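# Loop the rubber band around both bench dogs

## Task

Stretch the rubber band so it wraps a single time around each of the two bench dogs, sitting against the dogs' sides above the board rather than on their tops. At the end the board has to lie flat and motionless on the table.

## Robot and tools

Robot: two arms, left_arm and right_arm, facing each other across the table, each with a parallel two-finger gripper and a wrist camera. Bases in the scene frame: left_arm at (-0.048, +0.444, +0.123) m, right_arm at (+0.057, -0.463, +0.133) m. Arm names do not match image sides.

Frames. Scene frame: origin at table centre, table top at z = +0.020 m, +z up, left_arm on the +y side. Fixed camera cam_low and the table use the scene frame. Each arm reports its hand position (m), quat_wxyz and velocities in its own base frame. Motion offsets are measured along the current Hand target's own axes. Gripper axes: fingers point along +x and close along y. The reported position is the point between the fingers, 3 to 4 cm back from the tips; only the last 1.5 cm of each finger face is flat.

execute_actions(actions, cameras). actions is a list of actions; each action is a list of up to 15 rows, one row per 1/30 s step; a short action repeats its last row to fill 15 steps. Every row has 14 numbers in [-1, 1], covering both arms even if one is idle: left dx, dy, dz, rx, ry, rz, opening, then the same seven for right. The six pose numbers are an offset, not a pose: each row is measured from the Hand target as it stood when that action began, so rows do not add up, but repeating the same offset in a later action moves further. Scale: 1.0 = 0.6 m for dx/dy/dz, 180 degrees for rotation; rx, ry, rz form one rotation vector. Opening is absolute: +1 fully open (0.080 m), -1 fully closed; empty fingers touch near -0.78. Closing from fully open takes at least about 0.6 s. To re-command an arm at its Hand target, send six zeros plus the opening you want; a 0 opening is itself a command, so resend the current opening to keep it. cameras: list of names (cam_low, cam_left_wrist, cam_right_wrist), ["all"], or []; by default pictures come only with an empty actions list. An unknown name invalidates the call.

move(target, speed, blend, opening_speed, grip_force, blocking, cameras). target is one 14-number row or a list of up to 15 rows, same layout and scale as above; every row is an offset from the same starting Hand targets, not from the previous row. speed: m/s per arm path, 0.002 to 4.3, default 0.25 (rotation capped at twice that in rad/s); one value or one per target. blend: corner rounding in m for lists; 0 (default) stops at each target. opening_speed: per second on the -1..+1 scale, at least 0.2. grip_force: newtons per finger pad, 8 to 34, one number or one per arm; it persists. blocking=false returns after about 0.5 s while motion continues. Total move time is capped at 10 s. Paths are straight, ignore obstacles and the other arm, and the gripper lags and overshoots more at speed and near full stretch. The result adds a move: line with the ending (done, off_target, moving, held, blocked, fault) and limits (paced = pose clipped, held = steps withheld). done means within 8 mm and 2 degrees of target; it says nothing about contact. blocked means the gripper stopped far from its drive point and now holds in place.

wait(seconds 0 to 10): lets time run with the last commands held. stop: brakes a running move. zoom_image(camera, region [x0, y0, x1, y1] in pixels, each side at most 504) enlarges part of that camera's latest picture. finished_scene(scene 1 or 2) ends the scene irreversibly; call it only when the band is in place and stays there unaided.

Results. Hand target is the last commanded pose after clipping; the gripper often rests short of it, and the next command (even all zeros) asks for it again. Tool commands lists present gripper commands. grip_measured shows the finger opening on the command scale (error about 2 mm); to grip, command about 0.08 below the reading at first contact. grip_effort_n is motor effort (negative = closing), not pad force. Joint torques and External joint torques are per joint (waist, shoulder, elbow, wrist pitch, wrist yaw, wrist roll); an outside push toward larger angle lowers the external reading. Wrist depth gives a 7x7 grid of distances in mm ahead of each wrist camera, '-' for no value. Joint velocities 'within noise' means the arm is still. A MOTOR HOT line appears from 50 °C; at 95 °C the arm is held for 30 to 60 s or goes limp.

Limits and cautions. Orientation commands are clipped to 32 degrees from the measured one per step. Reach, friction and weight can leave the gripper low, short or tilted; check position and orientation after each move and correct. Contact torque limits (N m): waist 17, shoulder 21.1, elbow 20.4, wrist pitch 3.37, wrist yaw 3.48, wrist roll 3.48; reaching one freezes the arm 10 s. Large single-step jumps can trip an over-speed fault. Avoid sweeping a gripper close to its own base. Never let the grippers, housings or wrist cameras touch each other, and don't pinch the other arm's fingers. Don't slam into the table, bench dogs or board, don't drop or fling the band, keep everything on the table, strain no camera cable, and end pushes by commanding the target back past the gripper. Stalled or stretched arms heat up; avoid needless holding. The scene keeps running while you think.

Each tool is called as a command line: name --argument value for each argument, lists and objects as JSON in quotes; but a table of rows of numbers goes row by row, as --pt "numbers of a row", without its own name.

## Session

execute_actions --actions '[]'

Scene clock: 0.00 s.
left_arm: end_effector_position=(+0.3835, +0.0248, +0.2373) grip_measured=+1.000 grip_effort_n=n/a end_effector_quat_wxyz=(+0.924, -0.191, +0.037, -0.331) | right_arm: end_effector_position=(+0.1517, +0.3053, +0.1227) grip_measured=+1.000 grip_effort_n=n/a end_effector_quat_wxyz=(+0.674, -0.072, +0.050, +0.734)
Joint positions: left_arm=[0.42 1.569 0.706 0.988 1.093 -0.498 0.08] | right_arm=[0.766 1.529 0.371 0.886 -0.87 -0.234 0.08]
Joint velocities: within noise
Joint torques (N m): no reading
External joint torques (N m): no reading
Motor temperatures (°C): left_arm=[23 35 26 25 27 24] | right_arm=[21 33 27 23 26 28]
Heat: left arm: hottest shoulder 35 °C (+0.0 °C/min); right arm: hottest shoulder 33 °C (+0.0 °C/min).
Wrist depth (mm): cam_left_wrist=[356 362 1602 592 1746 - 1578 / 404 361 1555 - 2630 - 1678 / 1349 368 420 - - - 1869 / 1490 - 429 - 2663 - - / 515 82 692 2394 - 93 - / - 77 - 1853 1991 - - / - 73 373 486 1652 1652 -] | cam_right_wrist=[156 174 - - 1257 1527 - / 166 186 1835 1591 1649 1559 1591 / 172 189 1945 1724 1820 1559 1737 / 166 217 2322 2127 1881 1945 1806 / - 211 1724 1686 1850 1764 1750 / - 94 1379 1371 1363 89 71 / - 273 284 298 300 89 61]
Hand target: left_arm +0.3838, +0.0253, +0.2384; +0.925, -0.187, +0.034, -0.329 | right_arm +0.1515, +0.3056, +0.1243; +0.673, -0.071, +0.047, +0.735
Tool commands: left_gripper/opening=+1.0 right_gripper/opening=+1.0
camera_calibration:
cam_left_wrist: T_world_to_cam=[[-0.616119, -0.702264, 0.356683, 0.177759], [-0.425275, -0.0845687, -0.901105, 0.408749], [0.662978, -0.706876, -0.246551, -0.0995764], [0, 0, 0, 1]] pos_world=[0.349368, 0.0890129, 0.280371]
cam_right_wrist: T_world_to_cam=[[0.99809, 0.0451065, 0.0422108, -0.166636], [0.0594622, -0.516181, -0.854413, 0.281115], [-0.0167512, 0.855291, -0.517877, -0.109828], [0, 0, 0, 1]] pos_world=[0.147763, 0.246558, 0.190345]

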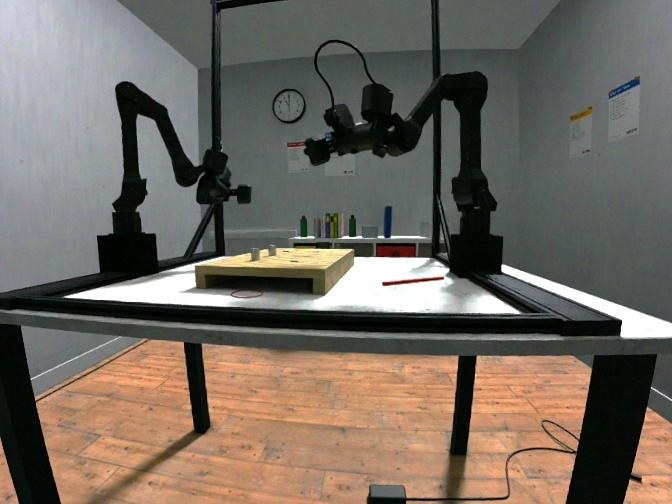

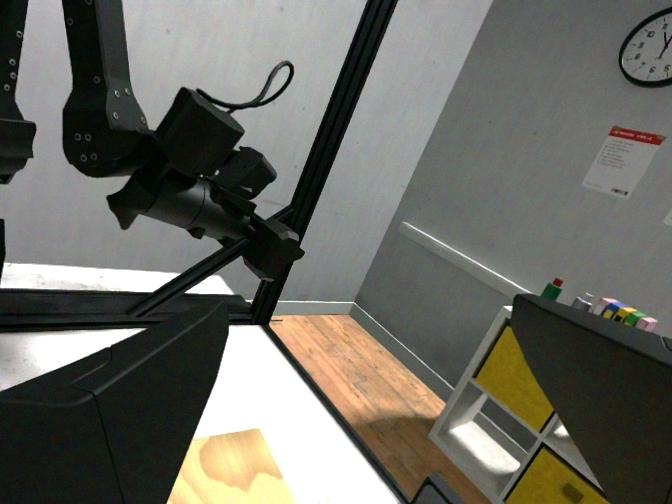

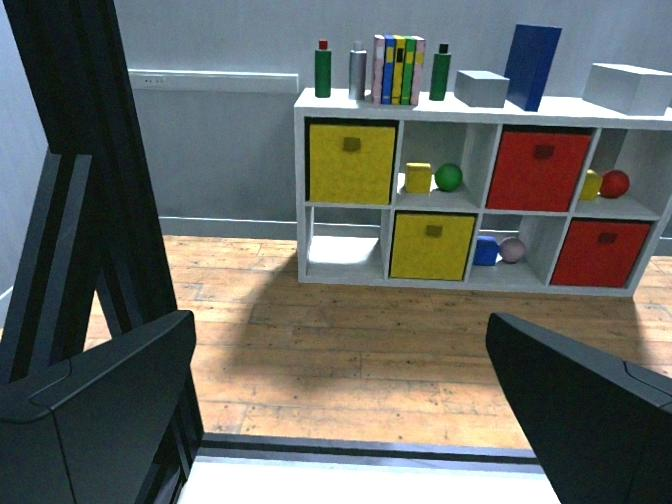

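zoom_image --camera "cam_low" --region '[180, 220, 370, 310]'

Scaled by 2.653 from the camera's 672x504 image, which has a finer 960x720 frame.

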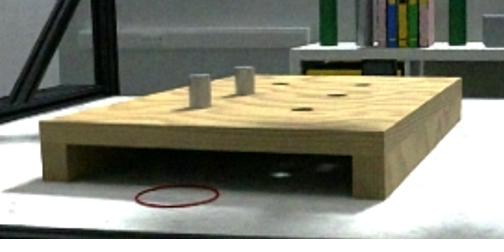

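move --target '[0,0,0,0,0,0,0.2,-0.777,-0.378,-0.183,0.437,0.34,-0.36,-0.4]' --speed 0.35 --cameras '["all"]'

Scene clock: 26.70 s.
left_arm: end_effector_position=(+0.3835, +0.0248, +0.2373) grip_measured=+0.204 grip_effort_n=-15.6 end_effector_quat_wxyz=(+0.924, -0.191, +0.037, -0.331) | right_arm: end_effector_position=(+0.4178, -0.1499, +0.1034) grip_measured=-0.397 grip_effort_n=-15.1 end_effector_quat_wxyz=(+0.707, -0.004, +0.708, +0.001)
Joint positions: left_arm=[0.42 1.569 0.706 0.988 1.093 -0.498 0.044] | right_arm=[-0.343 2.282 2.113 -1.402 0.005 -0.349 0.017]
Joint torques (N m): left_arm=[-0.01 -6.36 6.24 1.4 -0.06 0] | right_arm=[0.23 -11.02 7.22 -0.13 0.04 0.17]
External joint torques (N m): left_arm=[0.01 -0.55 0.41 0.07 0.01 -0.03] | right_arm=[0.16 -0.45 1.59 -0.47 0.06 0.17]
Heat: left arm: hottest shoulder 39 °C (+9.0 °C/min); right arm: hottest shoulder 36 °C (+6.7 °C/min).
Wrist depth (mm): cam_left_wrist=[1204 - 1332 573 - - - / 1177 - 1500 1886 - - 1791 / 1323 - - - - - 1776 / - 1449 2089 1718 - - - / - - - 2449 97 1639 1511 / - - 66 - - 74 - / - - 358 - - 71 -] | cam_right_wrist=[185 186 187 233 233 234 222 / 199 198 199 247 248 250 1002 / 209 211 211 265 264 262 1089 / 218 225 226 282 283 282 1179 / 241 242 241 301 302 302 1300 / 257 - - 319 82 303 1371 / - - - 358 - - -]
Hand target: left_arm +0.3838, +0.0253, +0.2384; +0.925, -0.187, +0.034, -0.329 | right_arm +0.4212, -0.1500, +0.1001; +0.707, +0.000, +0.708, +0.000
Off the commanded pose: left_arm 0.001 m, 1 deg | right_arm 0.005 m, 0 deg.
move: done
camera_calibration:
cam_left_wrist: T_world_to_cam=[[-0.616119, -0.702264, 0.356683, 0.177759], [-0.425275, -0.0845687, -0.901105, 0.408749], [0.662978, -0.706876, -0.246551, -0.0995764], [0, 0, 0, 1]] pos_world=[0.349368, 0.0890129, 0.280371]
cam_right_wrist: T_world_to_cam=[[0.016919, -0.998664, 0.0488277, -0.158104], [-0.930972, 0.0020779, 0.365084, 0.379285], [-0.364698, -0.0516341, -0.929693, 0.325979], [0, 0, 0, 1]] pos_world=[0.474663, -0.141849, 0.17231]

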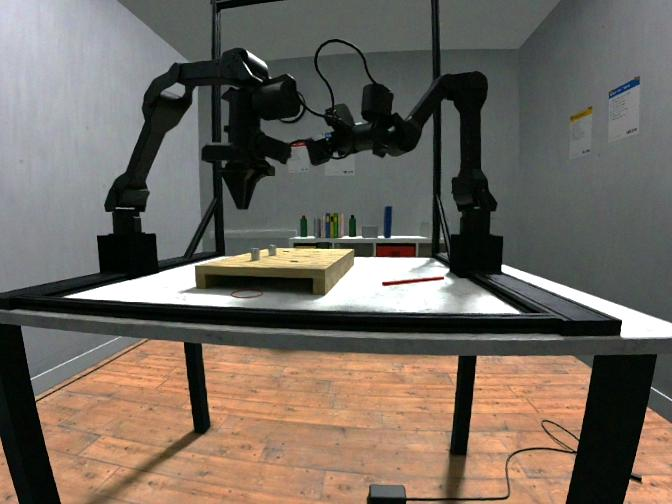

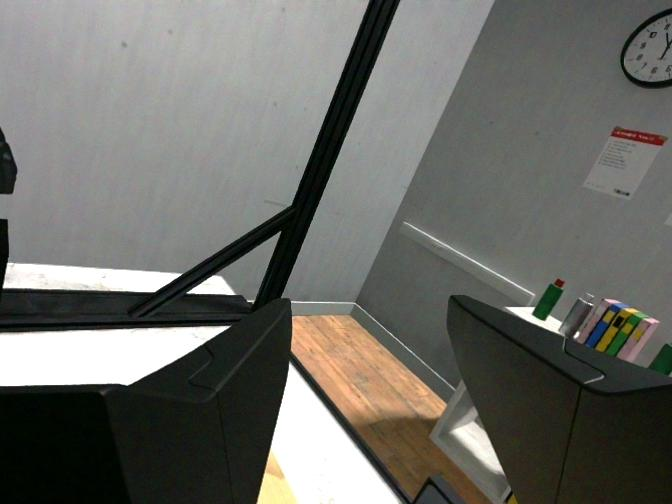

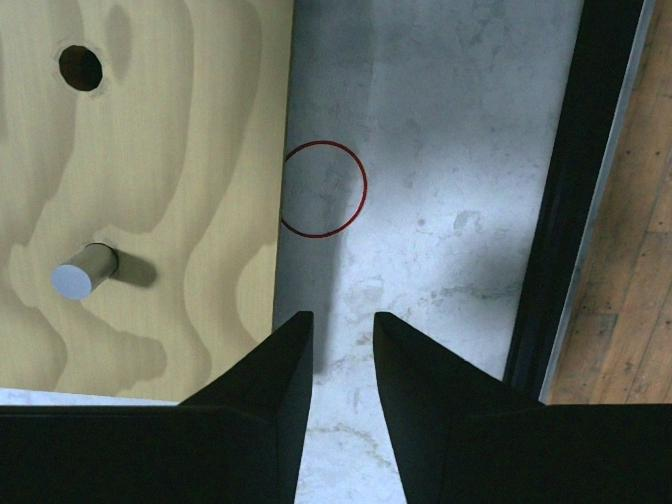

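move --target '[0,0,0,0,0,0,0.2,0.21,-0.04,0.0,0,0,0,-0.4]' --speed 0.15 --cameras '["cam_right_wrist"]'

Scene clock: 32.63 s.
left_arm: end_effector_position=(+0.3835, +0.0248, +0.2373) grip_measured=+0.204 grip_effort_n=-15.6 end_effector_quat_wxyz=(+0.924, -0.191, +0.037, -0.331) | right_arm: end_effector_position=(+0.4231, -0.1750, -0.0185) grip_measured=-0.397 grip_effort_n=-15.1 end_effector_quat_wxyz=(+0.710, -0.001, +0.704, -0.005)
Joint positions: left_arm=[0.42 1.569 0.706 0.988 1.093 -0.498 0.044] | right_arm=[-0.391 2.409 1.844 -0.994 0.005 -0.384 0.017]
Joint torques (N m): left_arm=[-0.08 -6.44 6.25 1.42 -0.07 -0.01] | right_arm=[-0.13 -11.81 4.33 0.37 0.02 -0.09]
External joint torques (N m): left_arm=[-0.06 -0.65 0.47 0.1 0 -0.04] | right_arm=[-0.12 -0.63 -1.23 -0.03 0.04 -0.09]
Motor temperatures (°C): left_arm=[23 39 29 27 27 24] | right_arm=[21 39 30 26 26 28]
Heat: left arm: hottest shoulder 39 °C (+7.4 °C/min); right arm: hottest shoulder 39 °C (+11.0 °C/min).
Wrist depth (mm): cam_left_wrist=[- 1246 1652 1746 - - 1490 / - - 1718 656 - - 1639 / - - - 2243 2367 - 1837 / - - 676 - 2367 2010 - / - - - 2316 98 1590 1469 / - - 66 1902 1761 74 - / - - 356 - 1578 71 -] | cam_right_wrist=[- 121 123 123 124 125 125 / - 127 130 131 132 132 133 / - 106 139 137 140 143 141 / - 110 148 151 150 151 151 / - 113 157 158 159 163 158 / - 109 - 170 82 171 160 / - - - 188 - - -]
Hand target: left_arm +0.3838, +0.0253, +0.2384; +0.925, -0.187, +0.034, -0.329 | right_arm +0.4209, -0.1741, -0.0259; +0.706, +0.000, +0.708, +0.000
Off the commanded pose: left_arm 0.001 m, 1 deg | right_arm 0.008 m, 1 deg.
move: done
camera_calibration:
cam_right_wrist: T_world_to_cam=[[0.00401625, -0.998574, 0.0532349, -0.171649], [-0.934684, 0.0151744, 0.355156, 0.432339], [-0.355457, -0.0511842, -0.93329, 0.209401], [0, 0, 0, 1]] pos_world=[0.479222, -0.167247, 0.0510218]
Images, in order (width x height): cam_right_wrist 672x504.

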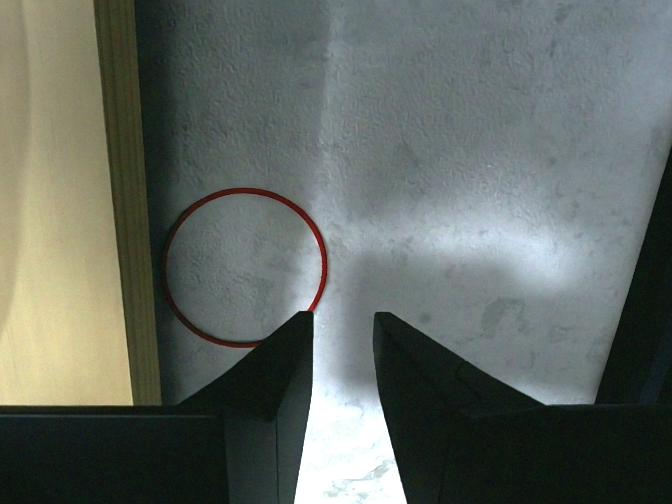

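move --target '[0,0,0,0,0,0,0.2,0.042,0.0055,0.0,0,0,0,-0.4]' --speed 0.06 --cameras '["cam_right_wrist"]'

zoom_image --camera "cam_right_wrist" --region '[250, 240, 450, 390]'

Scene clock: 37.27 s.
left_arm: end_effector_position=(+0.3835, +0.0248, +0.2373) grip_measured=+0.204 grip_effort_n=-15.6 end_effector_quat_wxyz=(+0.924, -0.191, +0.037, -0.331) | right_arm: end_effector_position=(+0.4238, -0.1740, -0.0418) grip_measured=-0.397 grip_effort_n=-15.1 end_effector_quat_wxyz=(+0.712, -0.002, +0.702, -0.005)
Joint positions: left_arm=[0.42 1.569 0.706 0.988 1.093 -0.498 0.044] | right_arm=[-0.388 2.441 1.804 -0.918 0.005 -0.384 0.017]
Joint torques (N m): left_arm=[0.07 -6.48 6.4 1.42 -0.09 0.02] | right_arm=[0.18 -11.59 3.76 0.42 0.01 0.16]
External joint torques (N m): left_arm=[0.05 -0.67 0.56 0.09 -0.01 -0.01] | right_arm=[0.24 -0.36 -1.6 0.05 0.03 0.16]
Heat: left arm: hottest shoulder 39 °C (+6.4 °C/min); right arm: hottest shoulder 40 °C (+11.3 °C/min).
Wrist depth (mm): cam_left_wrist=[- - - 602 - - - / 1261 - - 644 - - 1449 / - 1937 - - - - 1746 / 1691 1384 614 - 1955 - - / - - 706 2394 98 1544 1567 / - - 66 1937 1761 74 - / - - 357 - 1578 71 -] | cam_right_wrist=[- 101 102 103 103 104 104 / - 108 108 110 108 110 111 / - 116 115 116 117 117 118 / - 121 123 123 124 127 126 / - 127 130 131 132 134 136 / - - - 141 82 141 144 / - - - 155 - - -]
Hand target: left_arm +0.3838, +0.0253, +0.2384; +0.925, -0.187, +0.034, -0.329 | right_arm +0.4209, -0.1708, -0.0510; +0.707, +0.000, +0.708, +0.000
Off the commanded pose: left_arm 0.001 m, 1 deg | right_arm 0.010 m, 1 deg.
move: off_target (right_arm)
camera_calibration:
cam_right_wrist: T_world_to_cam=[[0.0063857, -0.998459, 0.0551275, -0.170282], [-0.936352, 0.0133805, 0.350807, 0.4415], [-0.351004, -0.0538589, -0.934824, 0.185512], [0, 0, 0, 1]] pos_world=[0.479603, -0.165936, 0.0279269]
Images, in order (width x height): cam_right_wrist 672x504.

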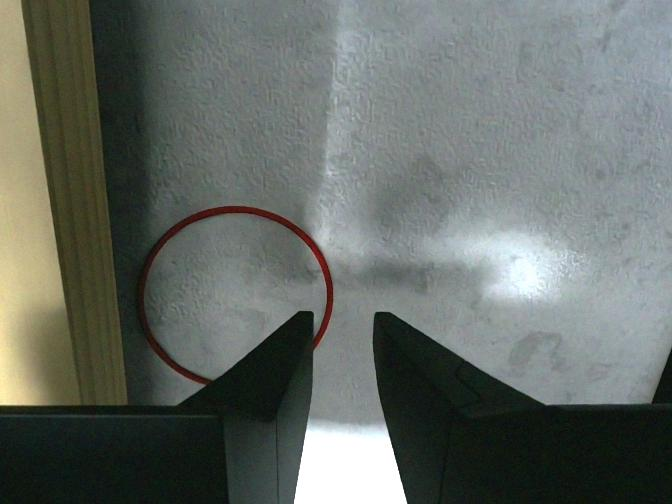

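Scaled by 2.520 from the camera's 672x504 image, which has a finer 960x720 frame.

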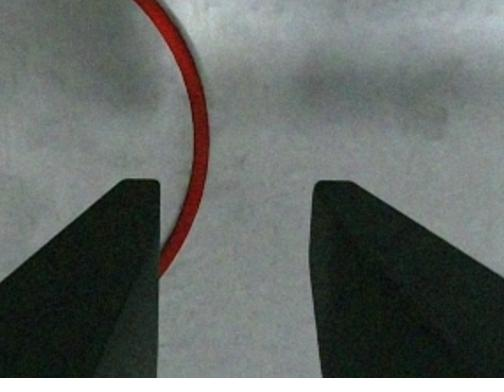

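move --target '[0,0,0,0,0,0,0.2,0.023,0.007,-0.004,0,0,0,-0.4]' --speed 0.05 --cameras '["cam_right_wrist"]'

zoom_image --camera "cam_right_wrist" --region '[250, 240, 450, 390]'

Scene clock: 41.33 s.
left_arm: end_effector_position=(+0.3835, +0.0248, +0.2373) grip_measured=+0.204 grip_effort_n=-15.6 end_effector_quat_wxyz=(+0.924, -0.191, +0.037, -0.331) | right_arm: end_effector_position=(+0.4219, -0.1700, -0.0552) grip_measured=-0.397 grip_effort_n=-15.1 end_effector_quat_wxyz=(+0.712, -0.005, +0.702, -0.003)
Joint positions: left_arm=[0.42 1.569 0.706 0.988 1.093 -0.498 0.044] | right_arm=[-0.382 2.451 1.764 -0.867 0.005 -0.384 0.017]
Joint torques (N m): left_arm=[-0.13 -6.4 6.29 1.4 -0.08 -0.01] | right_arm=[0.49 -11.48 3.61 0.43 0.02 0.14]
External joint torques (N m): left_arm=[-0.1 -0.59 0.46 0.07 -0.02 -0.03] | right_arm=[0.41 -0.27 -1.71 0.05 0.04 0.14]
Heat: left arm: hottest shoulder 40 °C (+7.3 °C/min); right arm: hottest shoulder 41 °C (+11.6 °C/min).
Wrist depth (mm): cam_left_wrist=[- - - 1555 - - 1590 / 1110 - - - - - - / - 1602 1705 - - - 1665 / - - 638 - - - - / 520 - 703 2421 98 1602 1490 / - - 66 1973 1746 74 - / - - 357 544 1578 71 -] | cam_right_wrist=[- 91 89 91 92 92 93 / - 95 96 97 97 99 98 / - 102 102 103 102 103 105 / - 108 109 110 112 110 112 / - 116 116 116 117 119 121 / - - - 125 82 125 127 / - - - 138 - - -]
Hand target: left_arm +0.3838, +0.0253, +0.2384; +0.925, -0.187, +0.034, -0.329 | right_arm +0.4185, -0.1667, -0.0648; +0.707, +0.000, +0.708, +0.000
Off the commanded pose: left_arm 0.001 m, 1 deg | right_arm 0.011 m, 1 deg.
move: off_target (right_arm)
camera_calibration:
cam_right_wrist: T_world_to_cam=[[0.0128697, -0.998375, 0.0555196, -0.168317], [-0.93677, 0.00738054, 0.349867, 0.443509], [-0.349708, -0.0565118, -0.935153, 0.171472], [0, 0, 0, 1]] pos_world=[0.477597, -0.161626, 0.014528]
Images, in order (width x height): cam_right_wrist 672x504.

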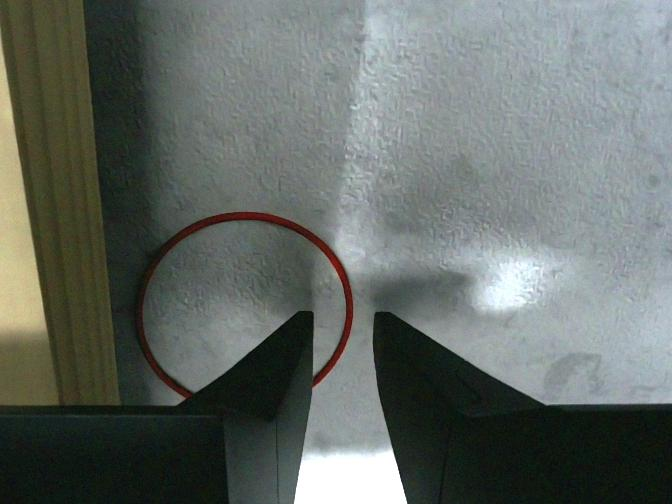

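Scaled by 2.520 from the camera's 672x504 image, which has a finer 960x720 frame.

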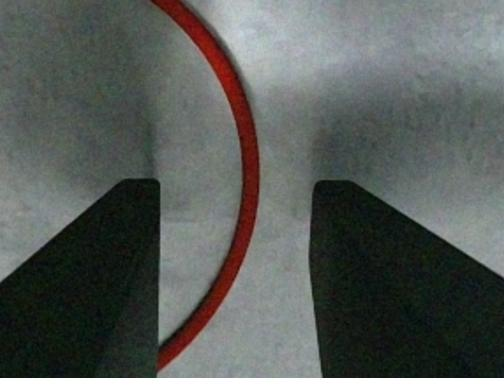

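move --target '[0,0,0,0,0,0,0.2,0.014,-0.004,0.0,0,0,0,-0.4]' --speed 0.04 --cameras '["cam_right_wrist"]'

zoom_image --camera "cam_right_wrist" --region '[250, 240, 450, 390]'

Scene clock: 44.40 s.
left_arm: end_effector_position=(+0.3835, +0.0248, +0.2373) grip_measured=+0.204 grip_effort_n=-15.6 end_effector_quat_wxyz=(+0.924, -0.191, +0.037, -0.331) | right_arm: end_effector_position=(+0.4236, -0.1703, -0.0604) grip_measured=-0.397 grip_effort_n=-14.7 end_effector_quat_wxyz=(+0.714, -0.006, +0.700, -0.003)
Joint positions: left_arm=[0.42 1.569 0.706 0.988 1.093 -0.498 0.044] | right_arm=[-0.381 2.462 1.764 -0.85 0.005 -0.384 0.017]
Joint torques (N m): left_arm=[-0.11 -6.45 6.27 1.41 -0.07 0.04] | right_arm=[-0.23 -10.62 3.64 0.66 -0.01 -0.04]
External joint torques (N m): left_arm=[-0.11 -0.64 0.45 0.08 0 0.01] | right_arm=[-0.31 0.65 -1.65 0.27 0.02 -0.04]
Heat: left arm: hottest shoulder 40 °C (+6.8 °C/min); right arm: hottest shoulder 42 °C (+12.2 °C/min).
Wrist depth (mm): cam_left_wrist=[- - 1567 - 1902 - 1691 / - 1490 1490 - - - 1678 / 1500 - 1902 - - - 1776 / 1420 - 670 - - - 1420 / 552 576 - 2367 98 1590 1430 / - - 66 1886 1791 74 - / - - 360 511 1678 71 -] | cam_right_wrist=[- 86 87 87 88 89 89 / - 91 92 93 93 94 94 / - 97 99 98 99 100 100 / - 103 104 105 107 107 107 / - 111 111 111 112 114 115 / - - - 103 82 120 122 / - - - 132 - - -]
Hand target: left_arm +0.3838, +0.0253, +0.2384; +0.925, -0.187, +0.034, -0.329 | right_arm +0.4185, -0.1690, -0.0733; +0.707, -0.001, +0.708, +0.000
Off the commanded pose: left_arm 0.001 m, 1 deg | right_arm 0.014 m, 1 deg.
move: off_target (right_arm)
camera_calibration:
cam_right_wrist: T_world_to_cam=[[0.0134043, -0.998266, 0.0573237, -0.16841], [-0.938293, 0.00725597, 0.345766, 0.447265], [-0.345582, -0.0584211, -0.936568, 0.165101], [0, 0, 0, 1]] pos_world=[0.478979, -0.161718, 0.0096327]
Images, in order (width x height): cam_right_wrist 672x504.

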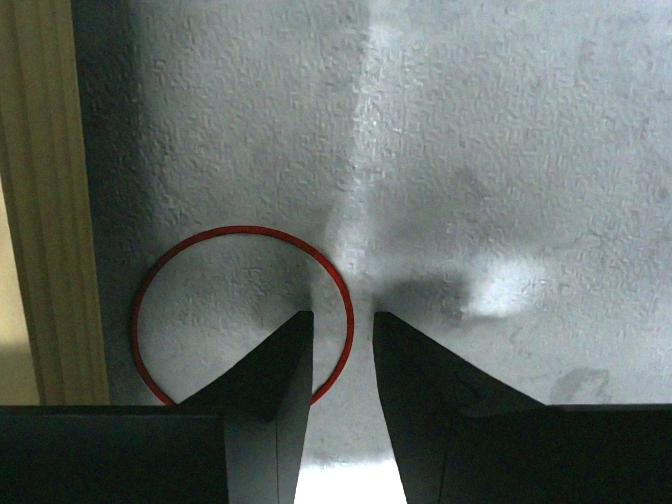

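Scaled by 2.520 from the camera's 672x504 image, which has a finer 960x720 frame.

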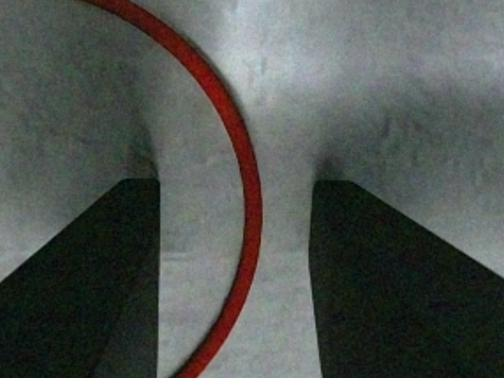

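move --target '[0,0,0,0,0,0,0.2,0.006,0.0,-0.003,0,0,0,-1]' --opening_speed 0.8 --cameras '[]'

move --pt "0 0 0 0 0 0 0.2 -0.02 0 0.006 0 0 0 -1" --pt "0 0 0 0 0 0 0.2 -0.05 0 0.012 0 0 0 -1" --speed 0.03 --blend 0.005 --cameras '["cam_right_wrist"]'

Scene clock: 47.80 s.
left_arm: end_effector_position=(+0.3835, +0.0248, +0.2373) grip_measured=+0.204 grip_effort_n=-15.6 end_effector_quat_wxyz=(+0.924, -0.191, +0.037, -0.331) | right_arm: end_effector_position=(+0.4233, -0.1714, -0.0621) grip_measured=-0.756 grip_effort_n=-83.5 end_effector_quat_wxyz=(+0.715, -0.007, +0.699, -0.005)
Joint positions: left_arm=[0.42 1.569 0.706 0.988 1.093 -0.498 0.044] | right_arm=[-0.382 2.462 1.756 -0.838 0.008 -0.384 0.001]
Joint torques (N m): left_arm=[-0.04 -6.33 6.21 1.37 -0.09 0.03] | right_arm=[-0.16 -10.46 2.83 0.96 -0.09 -0.06]
External joint torques (N m): left_arm=[-0.05 -0.49 0.33 0.03 -0.02 0.01] | right_arm=[-0.08 0.75 -2.42 0.57 -0.07 -0.07]
Motor temperatures (°C): left_arm=[23 40 29 28 27 24] | right_arm=[21 44 29 26 26 28]
Heat: left arm: hottest shoulder 40 °C (+6.3 °C/min); right arm: hottest shoulder 44 °C (+13.8 °C/min).
Wrist depth (mm): cam_left_wrist=[1276 1522 - 638 - - 1602 / 1284 - - 1691 1937 - 1614 / - 1393 - 602 2421 - 1522 / 1533 - 646 2341 - - - / 511 582 710 2316 97 1533 1430 / - - 66 1902 1761 74 - / - - 360 - 1665 71 -] | cam_right_wrist=[- 86 87 88 89 90 90 / - 91 92 93 94 94 95 / - 98 99 99 99 101 101 / - 103 104 105 108 107 108 / - 112 112 110 113 114 116 / - 117 - 74 75 122 123 / - - - - - - -]
Hand target: left_arm +0.3838, +0.0253, +0.2384; +0.925, -0.187, +0.034, -0.329 | right_arm +0.4167, -0.1690, -0.0769; +0.707, -0.001, +0.708, +0.000
Off the commanded pose: left_arm 0.001 m, 1 deg | right_arm 0.016 m, 2 deg.
move: off_target (right_arm)
No camera images: "cameras" was empty.

Scene clock: 50.23 s.
left_arm: end_effector_position=(+0.3835, +0.0248, +0.2373) grip_measured=+0.204 grip_effort_n=-15.6 end_effector_quat_wxyz=(+0.924, -0.191, +0.037, -0.331) | right_arm: end_effector_position=(+0.4180, -0.1691, -0.0521) grip_measured=-0.756 grip_effort_n=-83.5 end_effector_quat_wxyz=(+0.699, -0.001, +0.715, +0.001)
Joint positions: left_arm=[0.42 1.569 0.706 0.988 1.093 -0.498 0.044] | right_arm=[-0.382 2.462 1.8 -0.93 0.008 -0.384 0.001]
Joint torques (N m): left_arm=[-0.09 -6.4 6.22 1.4 -0.1 0] | right_arm=[0.32 -13.98 6.34 -0.19 -0.1 0.13]
External joint torques (N m): left_arm=[-0.12 -0.6 0.39 0.06 -0.02 -0.03] | right_arm=[0.32 -2.75 1.08 -0.5 -0.08 0.13]
Heat: left arm: hottest shoulder 40 °C (+6.0 °C/min); right arm: hottest shoulder 45 °C (+14.3 °C/min).
Wrist depth (mm): cam_left_wrist=[1276 1253 1533 - - - 1776 / 1291 - - 1639 2029 - 1639 / - - - 672 - - 1602 / - - - 2243 2630 - - / 522 573 - 2152 97 1578 1459 / - - 66 1902 1761 74 - / - - 359 483 - 71 -] | cam_right_wrist=[- 91 91 92 93 93 93 / - 97 98 98 98 99 99 / - 105 104 105 104 104 106 / - 110 114 113 113 115 114 / - 119 121 118 122 123 124 / - 127 - 74 75 131 132 / - - - - - - -]
Hand target: left_arm +0.3838, +0.0253, +0.2384; +0.925, -0.187, +0.034, -0.329 | right_arm +0.4239, -0.1691, -0.0469; +0.707, +0.000, +0.708, +0.000
Off the commanded pose: left_arm 0.001 m, 1 deg | right_arm 0.008 m, 1 deg.
move: done; blend cut to 0 m at target 1
camera_calibration:
cam_right_wrist: T_world_to_cam=[[0.0143593, -0.998955, 0.0433872, -0.168925], [-0.9231, 0.0034329, 0.384545, 0.43415], [-0.384292, -0.0455725, -0.922086, 0.190117], [0, 0, 0, 1]] pos_world=[0.47625, -0.161575, 0.0156835]
Images, in order (width x height): cam_right_wrist 672x504.

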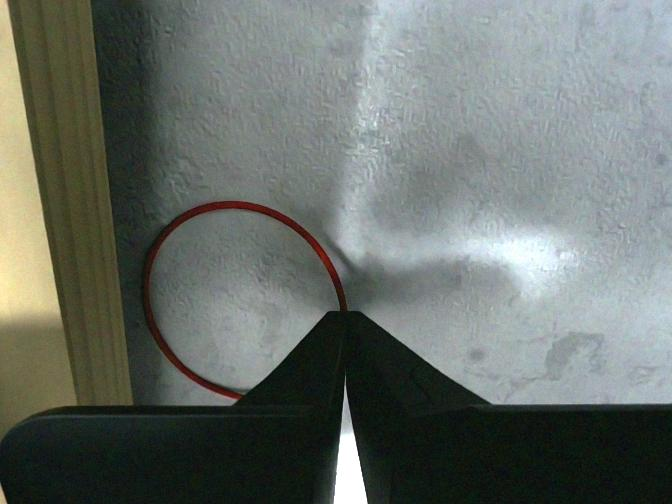

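move --pt "0 0 0 0 0 0 0.2 -0.06 -0.052 0 0 0 0 -1" --pt "0 0 0 0 0 0 0.2 -0.235 -0.052 -0.057 0 0 0 -1" --speed 0.1 --blend 0.01 --cameras '["cam_right_wrist","cam_low"]'

zoom_image --camera "cam_low" --region '[180, 180, 370, 300]'

Scene clock: 60.67 s.
left_arm: end_effector_position=(+0.3835, +0.0248, +0.2373) grip_measured=+0.204 grip_effort_n=-15.6 end_effector_quat_wxyz=(+0.924, -0.191, +0.037, -0.331) | right_arm: end_effector_position=(+0.3870, -0.1988, +0.0863) grip_measured=-0.756 grip_effort_n=-83.5 end_effector_quat_wxyz=(+0.698, +0.003, +0.716, +0.000)
Joint positions: left_arm=[0.42 1.569 0.706 0.988 1.093 -0.498 0.044] | right_arm=[-0.472 2.263 2.014 -1.347 0.008 -0.467 0.001]
Joint torques (N m): left_arm=[-0.04 -6.35 6.17 1.4 -0.06 0.02] | right_arm=[-0.06 -14.08 6.81 -0.19 -0.1 -0.1]
External joint torques (N m): left_arm=[-0.01 -0.54 0.35 0.07 0.01 0] | right_arm=[0.02 -3.58 1.19 -0.47 -0.08 -0.1]
Motor temperatures (°C): left_arm=[23 40 30 28 27 24] | right_arm=[21 52 31 25 26 28]
Heat: left arm: hottest shoulder 40 °C (+4.0 °C/min); right arm: hottest shoulder 52 °C (+18.1 °C/min). Heating fast: the right arm's shoulder motor: a push or a pull is the cause, and it goes on while you think. Ease it with your next call, before anything else.
Wrist depth (mm): cam_left_wrist=[1218 - - - 2110 - 1920 / 1299 - - - - - 1678 / - - - - - - 1937 / 1490 650 - - 2449 - - / 526 565 713 2394 98 1602 1349 / - - 66 1886 1791 74 - / - - 359 478 1578 71 -] | cam_right_wrist=[170 172 215 216 216 205 933 / 182 184 230 230 232 222 985 / 194 198 243 247 247 243 1058 / 210 210 266 265 265 274 1173 / 226 231 284 279 283 1237 1223 / 305 306 - 74 75 1323 1339 / - - - - - - -]
Hand target: left_arm +0.3838, +0.0253, +0.2384; +0.925, -0.187, +0.034, -0.329 | right_arm +0.3900, -0.2001, +0.0942; +0.707, -0.001, +0.708, +0.000
Off the commanded pose: left_arm 0.001 m, 1 deg | right_arm 0.009 m, 1 deg.
MOTOR HOT: joint 2 (shoulder) of the right arm reports 52 °C; the controller stops that arm at 95 °C. To cool a motor, set the load down, stop pushing, or move to a pose that needs little force.
move: off_target (right_arm)
camera_calibration:
cam_right_wrist: T_world_to_cam=[[0.00724443, -0.999192, 0.0395335, -0.201156], [-0.921582, 0.00867312, 0.388087, 0.352573], [-0.388117, -0.0392448, -0.920774, 0.307085], [0, 0, 0, 1]] pos_world=[0.445567, -0.192, 0.153879]
Images, in order (width x height): cam_low 672x504, cam_right_wrist 672x504.

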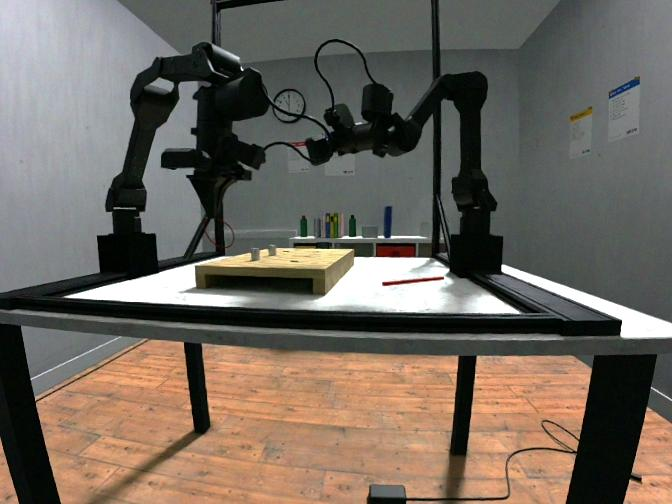

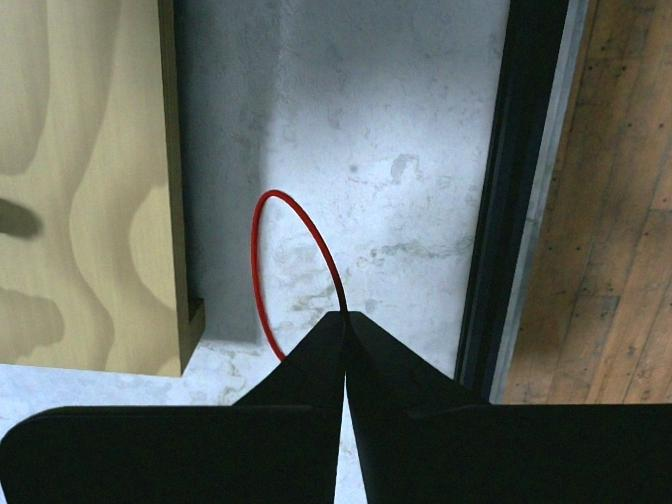

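Scaled by 2.653 from the camera's 672x504 image, which has a finer 960x720 frame.

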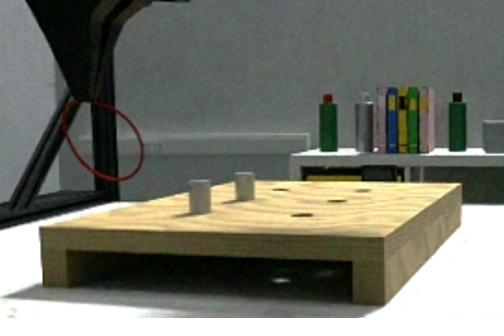

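move --target '[0,0,0,0,0,0,0.2,-0.01,0.18,0.01,0,0,0,-1]' --speed 0.15 --cameras '["cam_right_wrist","cam_low"]'

zoom_image --camera "cam_low" --region '[180, 180, 370, 300]'

Scene clock: 68.53 s.
left_arm: end_effector_position=(+0.3835, +0.0248, +0.2373) grip_measured=+0.204 grip_effort_n=-15.6 end_effector_quat_wxyz=(+0.924, -0.191, +0.037, -0.331) | right_arm: end_effector_position=(+0.3971, -0.0924, +0.0972) grip_measured=-0.756 grip_effort_n=-83.5 end_effector_quat_wxyz=(+0.702, -0.004, +0.712, +0.002)
Joint positions: left_arm=[0.42 1.569 0.706 0.988 1.093 -0.498 0.044] | right_arm=[-0.226 2.123 1.832 -1.292 0.006 -0.236 0.001]
Joint torques (N m): left_arm=[0.04 -6.35 6.22 1.4 -0.07 0.01] | right_arm=[-0.04 -13.64 4.08 0.39 -0.06 0.15]
External joint torques (N m): left_arm=[0.05 -0.55 0.42 0.07 0 -0.01] | right_arm=[-0.05 -3.87 -1.66 0.05 -0.04 0.15]
Heat: left arm: hottest shoulder 40 °C (+3.0 °C/min); right arm: hottest shoulder 52 °C (+18.1 °C/min). Fold the right arm in close to its base, or ease its load, before you think long.
Wrist depth (mm): cam_left_wrist=[1190 - - - - - 1869 / 1218 1357 1746 - 2131 - 1449 / - 1511 2174 623 - - 1776 / - 1732 701 - - - 1480 / 538 576 - 2267 97 1602 1480 / - - 66 2089 1732 74 - / - - 358 - 1567 71 -] | cam_right_wrist=[180 183 184 183 229 231 231 / 192 193 194 195 244 245 244 / 204 206 206 208 262 262 261 / 219 220 222 224 280 283 275 / 238 239 237 233 292 301 302 / 313 316 - 74 75 327 1354 / - - - - - - -]
Hand target: left_arm +0.3838, +0.0253, +0.2384; +0.925, -0.187, +0.034, -0.329 | right_arm +0.3959, -0.0920, +0.1001; +0.707, -0.001, +0.708, +0.000
Off the commanded pose: left_arm 0.001 m, 1 deg | right_arm 0.003 m, 1 deg.
MOTOR HOT: still on. Joint 2 (shoulder) of the right arm reports 52 °C.
move: done
camera_calibration:
cam_right_wrist: T_world_to_cam=[[0.0207595, -0.998663, 0.0473498, -0.101311], [-0.926542, -0.00142393, 0.37619, 0.358839], [-0.375619, -0.0516811, -0.925332, 0.319549], [0, 0, 0, 1]] pos_world=[0.454611, -0.0841499, 0.165495]
Images, in order (width x height): cam_low 672x504, cam_right_wrist 672x504.

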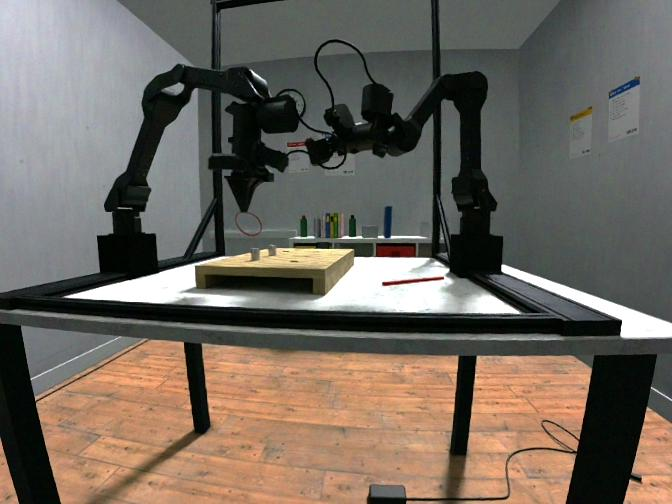

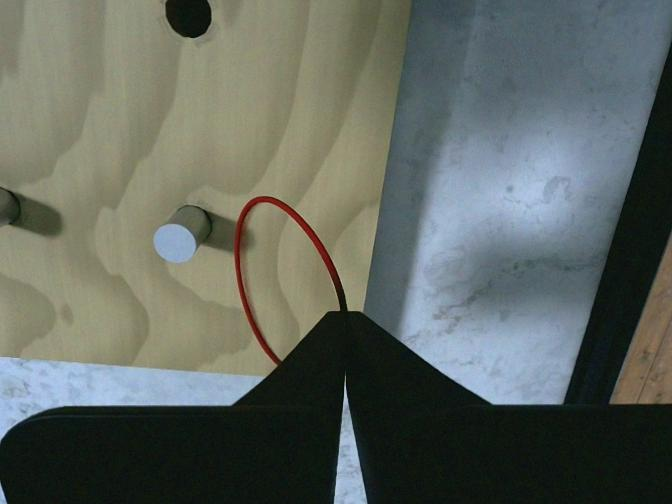

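Scaled by 2.653 from the camera's 672x504 image, which has a finer 960x720 frame.

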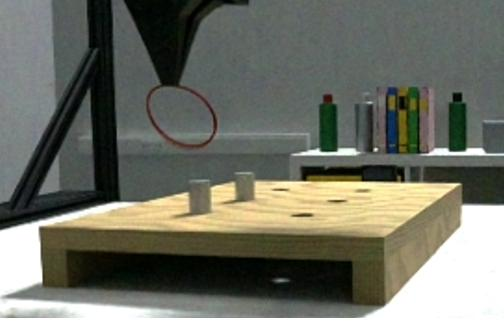

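move --target '[-0.33,0,0,0,0,0,0.2,-0.005,0.20,-0.012,0,0,0,-1]' --speed 0.15 --cameras '["cam_right_wrist","cam_low"]'

Scene clock: 80.83 s.
left_arm: end_effector_position=(+0.2315, +0.1503, +0.2270) grip_measured=+0.204 grip_effort_n=-15.6 end_effector_quat_wxyz=(+0.960, -0.187, +0.041, -0.206) | right_arm: end_effector_position=(+0.3900, +0.0277, +0.1002) grip_measured=-0.756 grip_effort_n=-83.5 end_effector_quat_wxyz=(+0.703, -0.005, +0.711, +0.000)
Joint positions: left_arm=[1.152 1.422 0.463 1.399 1.575 -0.824 0.044] | right_arm=[0.073 2.052 1.736 -1.267 0.006 0.065 0.001]
Joint torques (N m): left_arm=[0.16 -5.37 4.11 0.78 -0.15 -0.18] | right_arm=[-0.14 -13.17 4.21 0.31 -0.04 0.17]
External joint torques (N m): left_arm=[0.14 -1.47 -0.93 -0.07 0.13 -0.21] | right_arm=[-0.14 -3.88 -1.49 0 -0.05 0.17]
Heat: left arm: hottest shoulder 40 °C (+2.0 °C/min); right arm: hottest shoulder 54 °C (+19.1 °C/min). Fold the right arm in close to its base, or ease its load, before you think long.
Wrist depth (mm): cam_left_wrist=[- 1420 485 293 - - - / - 1411 612 285 1821 - - / - - 349 268 804 - - / - 638 344 326 - - - / - - - - 98 83 1705 / - - 66 500 - 74 - / - - 350 398 425 71 -] | cam_right_wrist=[181 182 185 186 189 191 193 / 193 194 197 199 200 203 210 / 206 208 207 212 215 217 270 / 222 222 225 228 231 233 293 / 237 239 241 239 249 252 318 / 314 - - 74 75 336 341 / - - - - - - -]
Hand target: left_arm +0.2292, +0.1485, +0.2263; +0.925, -0.187, +0.034, -0.329 | right_arm +0.3887, +0.0280, +0.1030; +0.707, +0.000, +0.708, +0.000
Off the commanded pose: left_arm 0.003 m, 15 deg | right_arm 0.003 m, 1 deg.
MOTOR HOT: still on. Joint 2 (shoulder) of the right arm reports 54 °C.
joint sent to its limit (left arm) — joint 5 (wrist yaw), upper limit. The joint targets are off in orientation, not in position.
move: off_target (left_arm)
camera_calibration:
cam_right_wrist: T_world_to_cam=[[0.0195467, -0.998493, 0.0512876, 0.0186213], [-0.927052, 0.00111028, 0.374932, 0.351647], [-0.374424, -0.054875, -0.925632, 0.325501], [0, 0, 0, 1]] pos_world=[0.447506, 0.0360646, 0.168495]
Images, in order (width x height): cam_low 672x504, cam_right_wrist 672x504.

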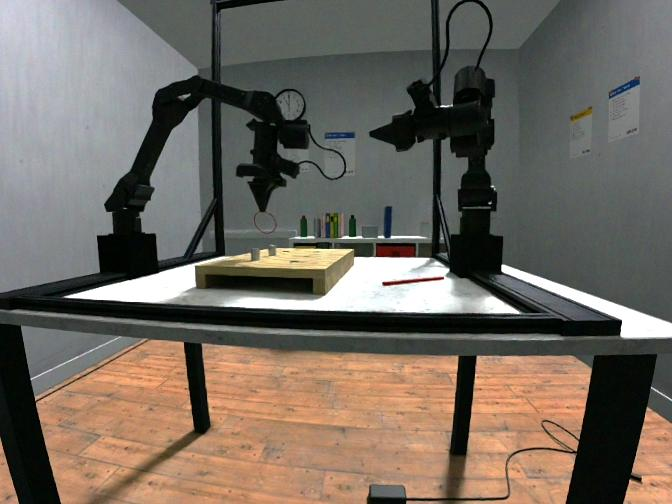

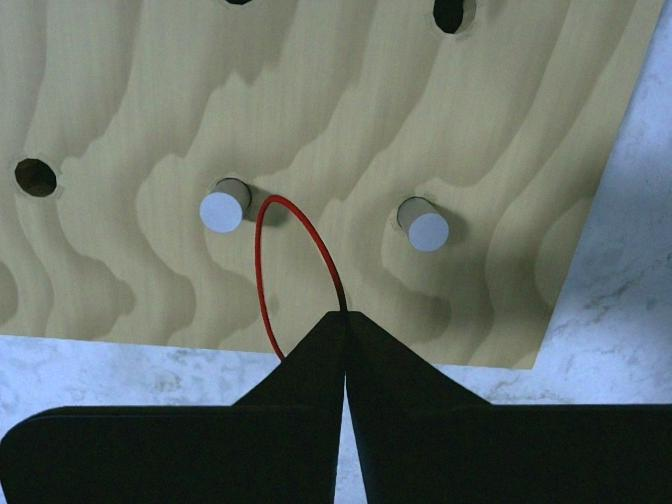

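move --target '[0,0,0,0,0,0,0.2,0,0.078,0,0,0,0,-1]' --speed 0.12 --cameras '["cam_right_wrist","cam_low"]'

zoom_image --camera "cam_low" --region '[220, 190, 320, 280]'

Scene clock: 87.03 s.
left_arm: end_effector_position=(+0.2315, +0.1503, +0.2270) grip_measured=+0.204 grip_effort_n=-15.6 end_effector_quat_wxyz=(+0.960, -0.187, +0.041, -0.206) | right_arm: end_effector_position=(+0.3849, +0.0742, +0.1027) grip_measured=-0.756 grip_effort_n=-83.5 end_effector_quat_wxyz=(+0.704, -0.005, +0.710, +0.001)
Joint positions: left_arm=[1.152 1.422 0.463 1.399 1.575 -0.824 0.044] | right_arm=[0.192 2.052 1.746 -1.273 0.005 0.183 0.001]
Joint torques (N m): left_arm=[0.19 -5.3 3.99 0.78 -0.12 -0.17] | right_arm=[-0.23 -10.25 7.06 -0.13 0.03 0.18]
External joint torques (N m): left_arm=[0.16 -1.39 -1.05 -0.08 0.16 -0.2] | right_arm=[-0.25 -1.02 1.37 -0.46 0.03 0.18]
Motor temperatures (°C): left_arm=[23 40 30 29 27 24] | right_arm=[21 57 31 24 26 28]
Heat: left arm: hottest shoulder 40 °C (+1.0 °C/min); right arm: hottest shoulder 57 °C (+21.3 °C/min). Fold the right arm in close to its base, or ease its load, before you think long.
Wrist depth (mm): cam_left_wrist=[- - 506 366 - - - / - - 577 318 333 - 1937 / 1853 670 625 345 300 - - / 611 666 348 344 2316 1886 - / 492 - - 758 97 83 1761 / - - 66 499 - 74 - / - - 349 400 424 71 -] | cam_right_wrist=[183 185 187 189 191 195 194 / 195 196 200 201 204 206 209 / 208 212 211 212 218 218 223 / 222 225 229 230 234 237 242 / 239 240 241 241 251 256 317 / 318 - - 74 75 341 345 / - - - - - - -]
Hand target: left_arm +0.2292, +0.1485, +0.2263; +0.925, -0.187, +0.034, -0.329 | right_arm +0.3887, +0.0748, +0.1029; +0.707, -0.001, +0.708, +0.000
Off the commanded pose: left_arm 0.003 m, 15 deg | right_arm 0.004 m, 1 deg.
MOTOR HOT: still on. Joint 2 (shoulder) of the right arm reports 57 °C.
joint sent to its limit (left arm) — joint 5 (wrist yaw), upper limit. The joint targets are off in orientation, not in position.
move: off_target (left_arm)
camera_calibration:
cam_right_wrist: T_world_to_cam=[[0.0201951, -0.998518, 0.0505346, 0.0649582], [-0.92866, -0.0000095823, 0.370931, 0.34714], [-0.370381, -0.0544205, -0.927284, 0.327029], [0, 0, 0, 1]] pos_world=[0.442188, 0.0826623, 0.171201]
Images, in order (width x height): cam_low 672x504, cam_right_wrist 672x504.

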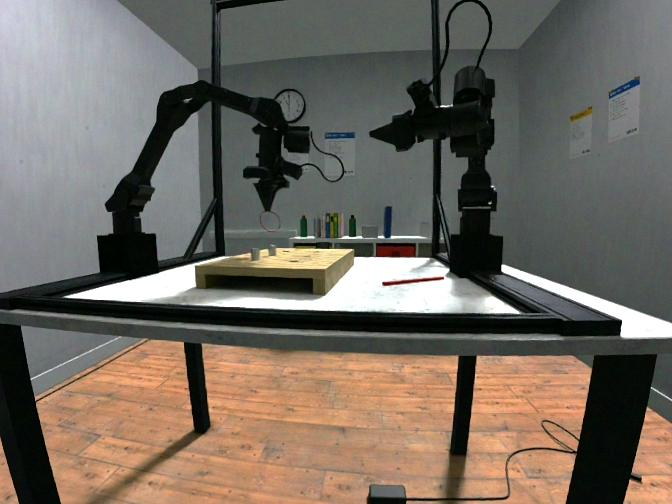

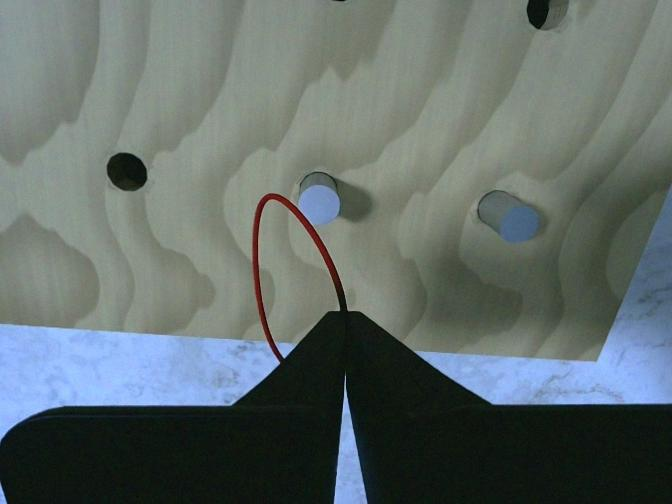

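Scaled by 5.040 from the camera's 672x504 image, which has a finer 960x720 frame.

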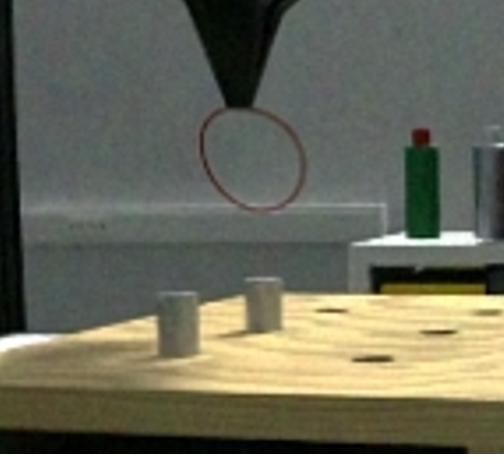

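move --target '[0,0,0,0,0,0,0.2,0.07,0.004,0.006,0,0,0,-1]' --speed 0.1 --cameras '["cam_right_wrist","cam_low"]'

zoom_image --camera "cam_low" --region '[220, 190, 320, 280]'

Scene clock: 90.00 s.
left_arm: end_effector_position=(+0.2315, +0.1503, +0.2270) grip_measured=+0.204 grip_effort_n=-15.1 end_effector_quat_wxyz=(+0.960, -0.187, +0.041, -0.206) | right_arm: end_effector_position=(+0.3941, +0.0760, +0.0682) grip_measured=-0.756 grip_effort_n=-83.5 end_effector_quat_wxyz=(+0.712, -0.002, +0.702, +0.001)
Joint positions: left_arm=[1.152 1.422 0.463 1.399 1.575 -0.824 0.044] | right_arm=[0.192 2.089 1.663 -1.132 0.005 0.188 0.001]
Joint torques (N m): left_arm=[0.27 -5.29 3.96 0.75 -0.11 -0.17] | right_arm=[0.38 -10.05 4.12 0.45 0.03 0.18]
External joint torques (N m): left_arm=[0.27 -1.42 -1.06 -0.11 0.17 -0.2] | right_arm=[0.37 -0.76 -1.45 0.09 0.02 0.18]
Motor temperatures (°C): left_arm=[23 40 29 29 27 24] | right_arm=[21 57 31 24 26 28]
Heat: left arm: hottest shoulder 40 °C (+1.0 °C/min); right arm: hottest shoulder 57 °C (+19.0 °C/min). Fold the right arm in close to its base, or ease its load, before you think long.
Wrist depth (mm): cam_left_wrist=[- - 492 397 - 2131 - / - - 587 327 344 - - / - 699 648 323 305 - - / 612 642 378 351 309 - - / - - 670 427 97 83 1678 / - - 66 497 - 74 - / - - 346 395 425 71 -] | cam_right_wrist=[155 156 157 160 161 163 166 / 165 165 167 169 170 173 174 / 175 176 177 180 182 184 186 / 184 188 189 189 195 191 200 / 199 201 201 201 209 212 214 / 210 212 - 74 75 225 230 / - - - - - - -]
Hand target: left_arm +0.2292, +0.1485, +0.2263; +0.925, -0.187, +0.034, -0.329 | right_arm +0.3922, +0.0771, +0.0609; +0.707, -0.001, +0.708, +0.000
Off the commanded pose: left_arm 0.003 m, 15 deg | right_arm 0.008 m, 1 deg.
MOTOR HOT: still on. Joint 2 (shoulder) of the right arm reports 57 °C.
joint sent to its limit (left arm) — joint 5 (wrist yaw), upper limit. The joint targets are off in orientation, not in position.
move: off_target (left_arm)
camera_calibration:
cam_right_wrist: T_world_to_cam=[[0.0145458, -0.998805, 0.0466677, 0.0707532], [-0.936367, 0.00276392, 0.35101, 0.372592], [-0.35072, -0.0488038, -0.935208, 0.290967], [0, 0, 0, 1]] pos_world=[0.449901, 0.0838391, 0.138029]
Images, in order (width x height): cam_low 672x504, cam_right_wrist 672x504.

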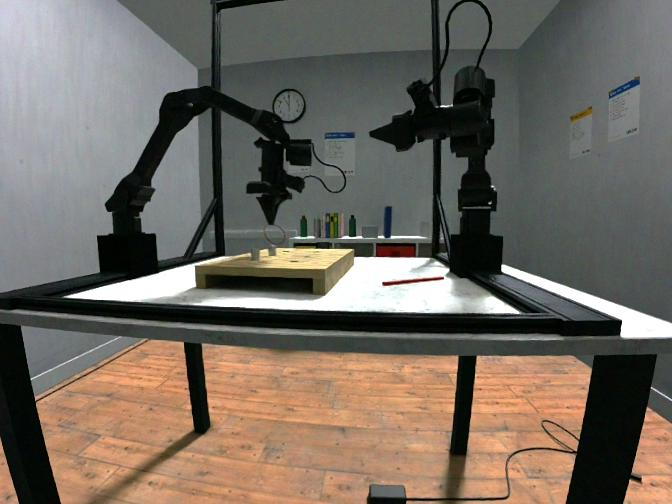

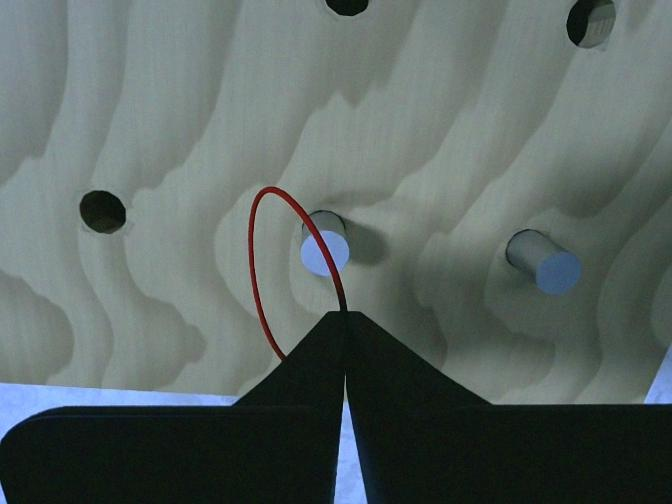

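Scaled by 5.040 from the camera's 672x504 image, which has a finer 960x720 frame.

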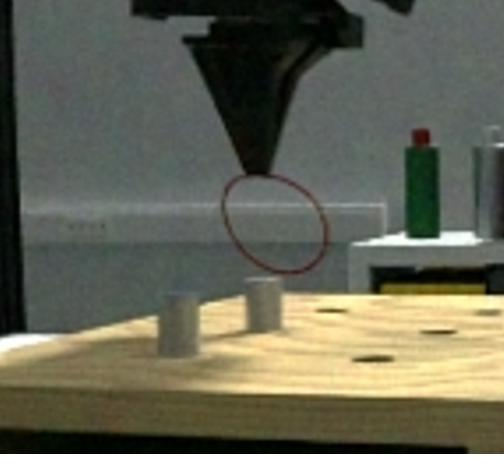

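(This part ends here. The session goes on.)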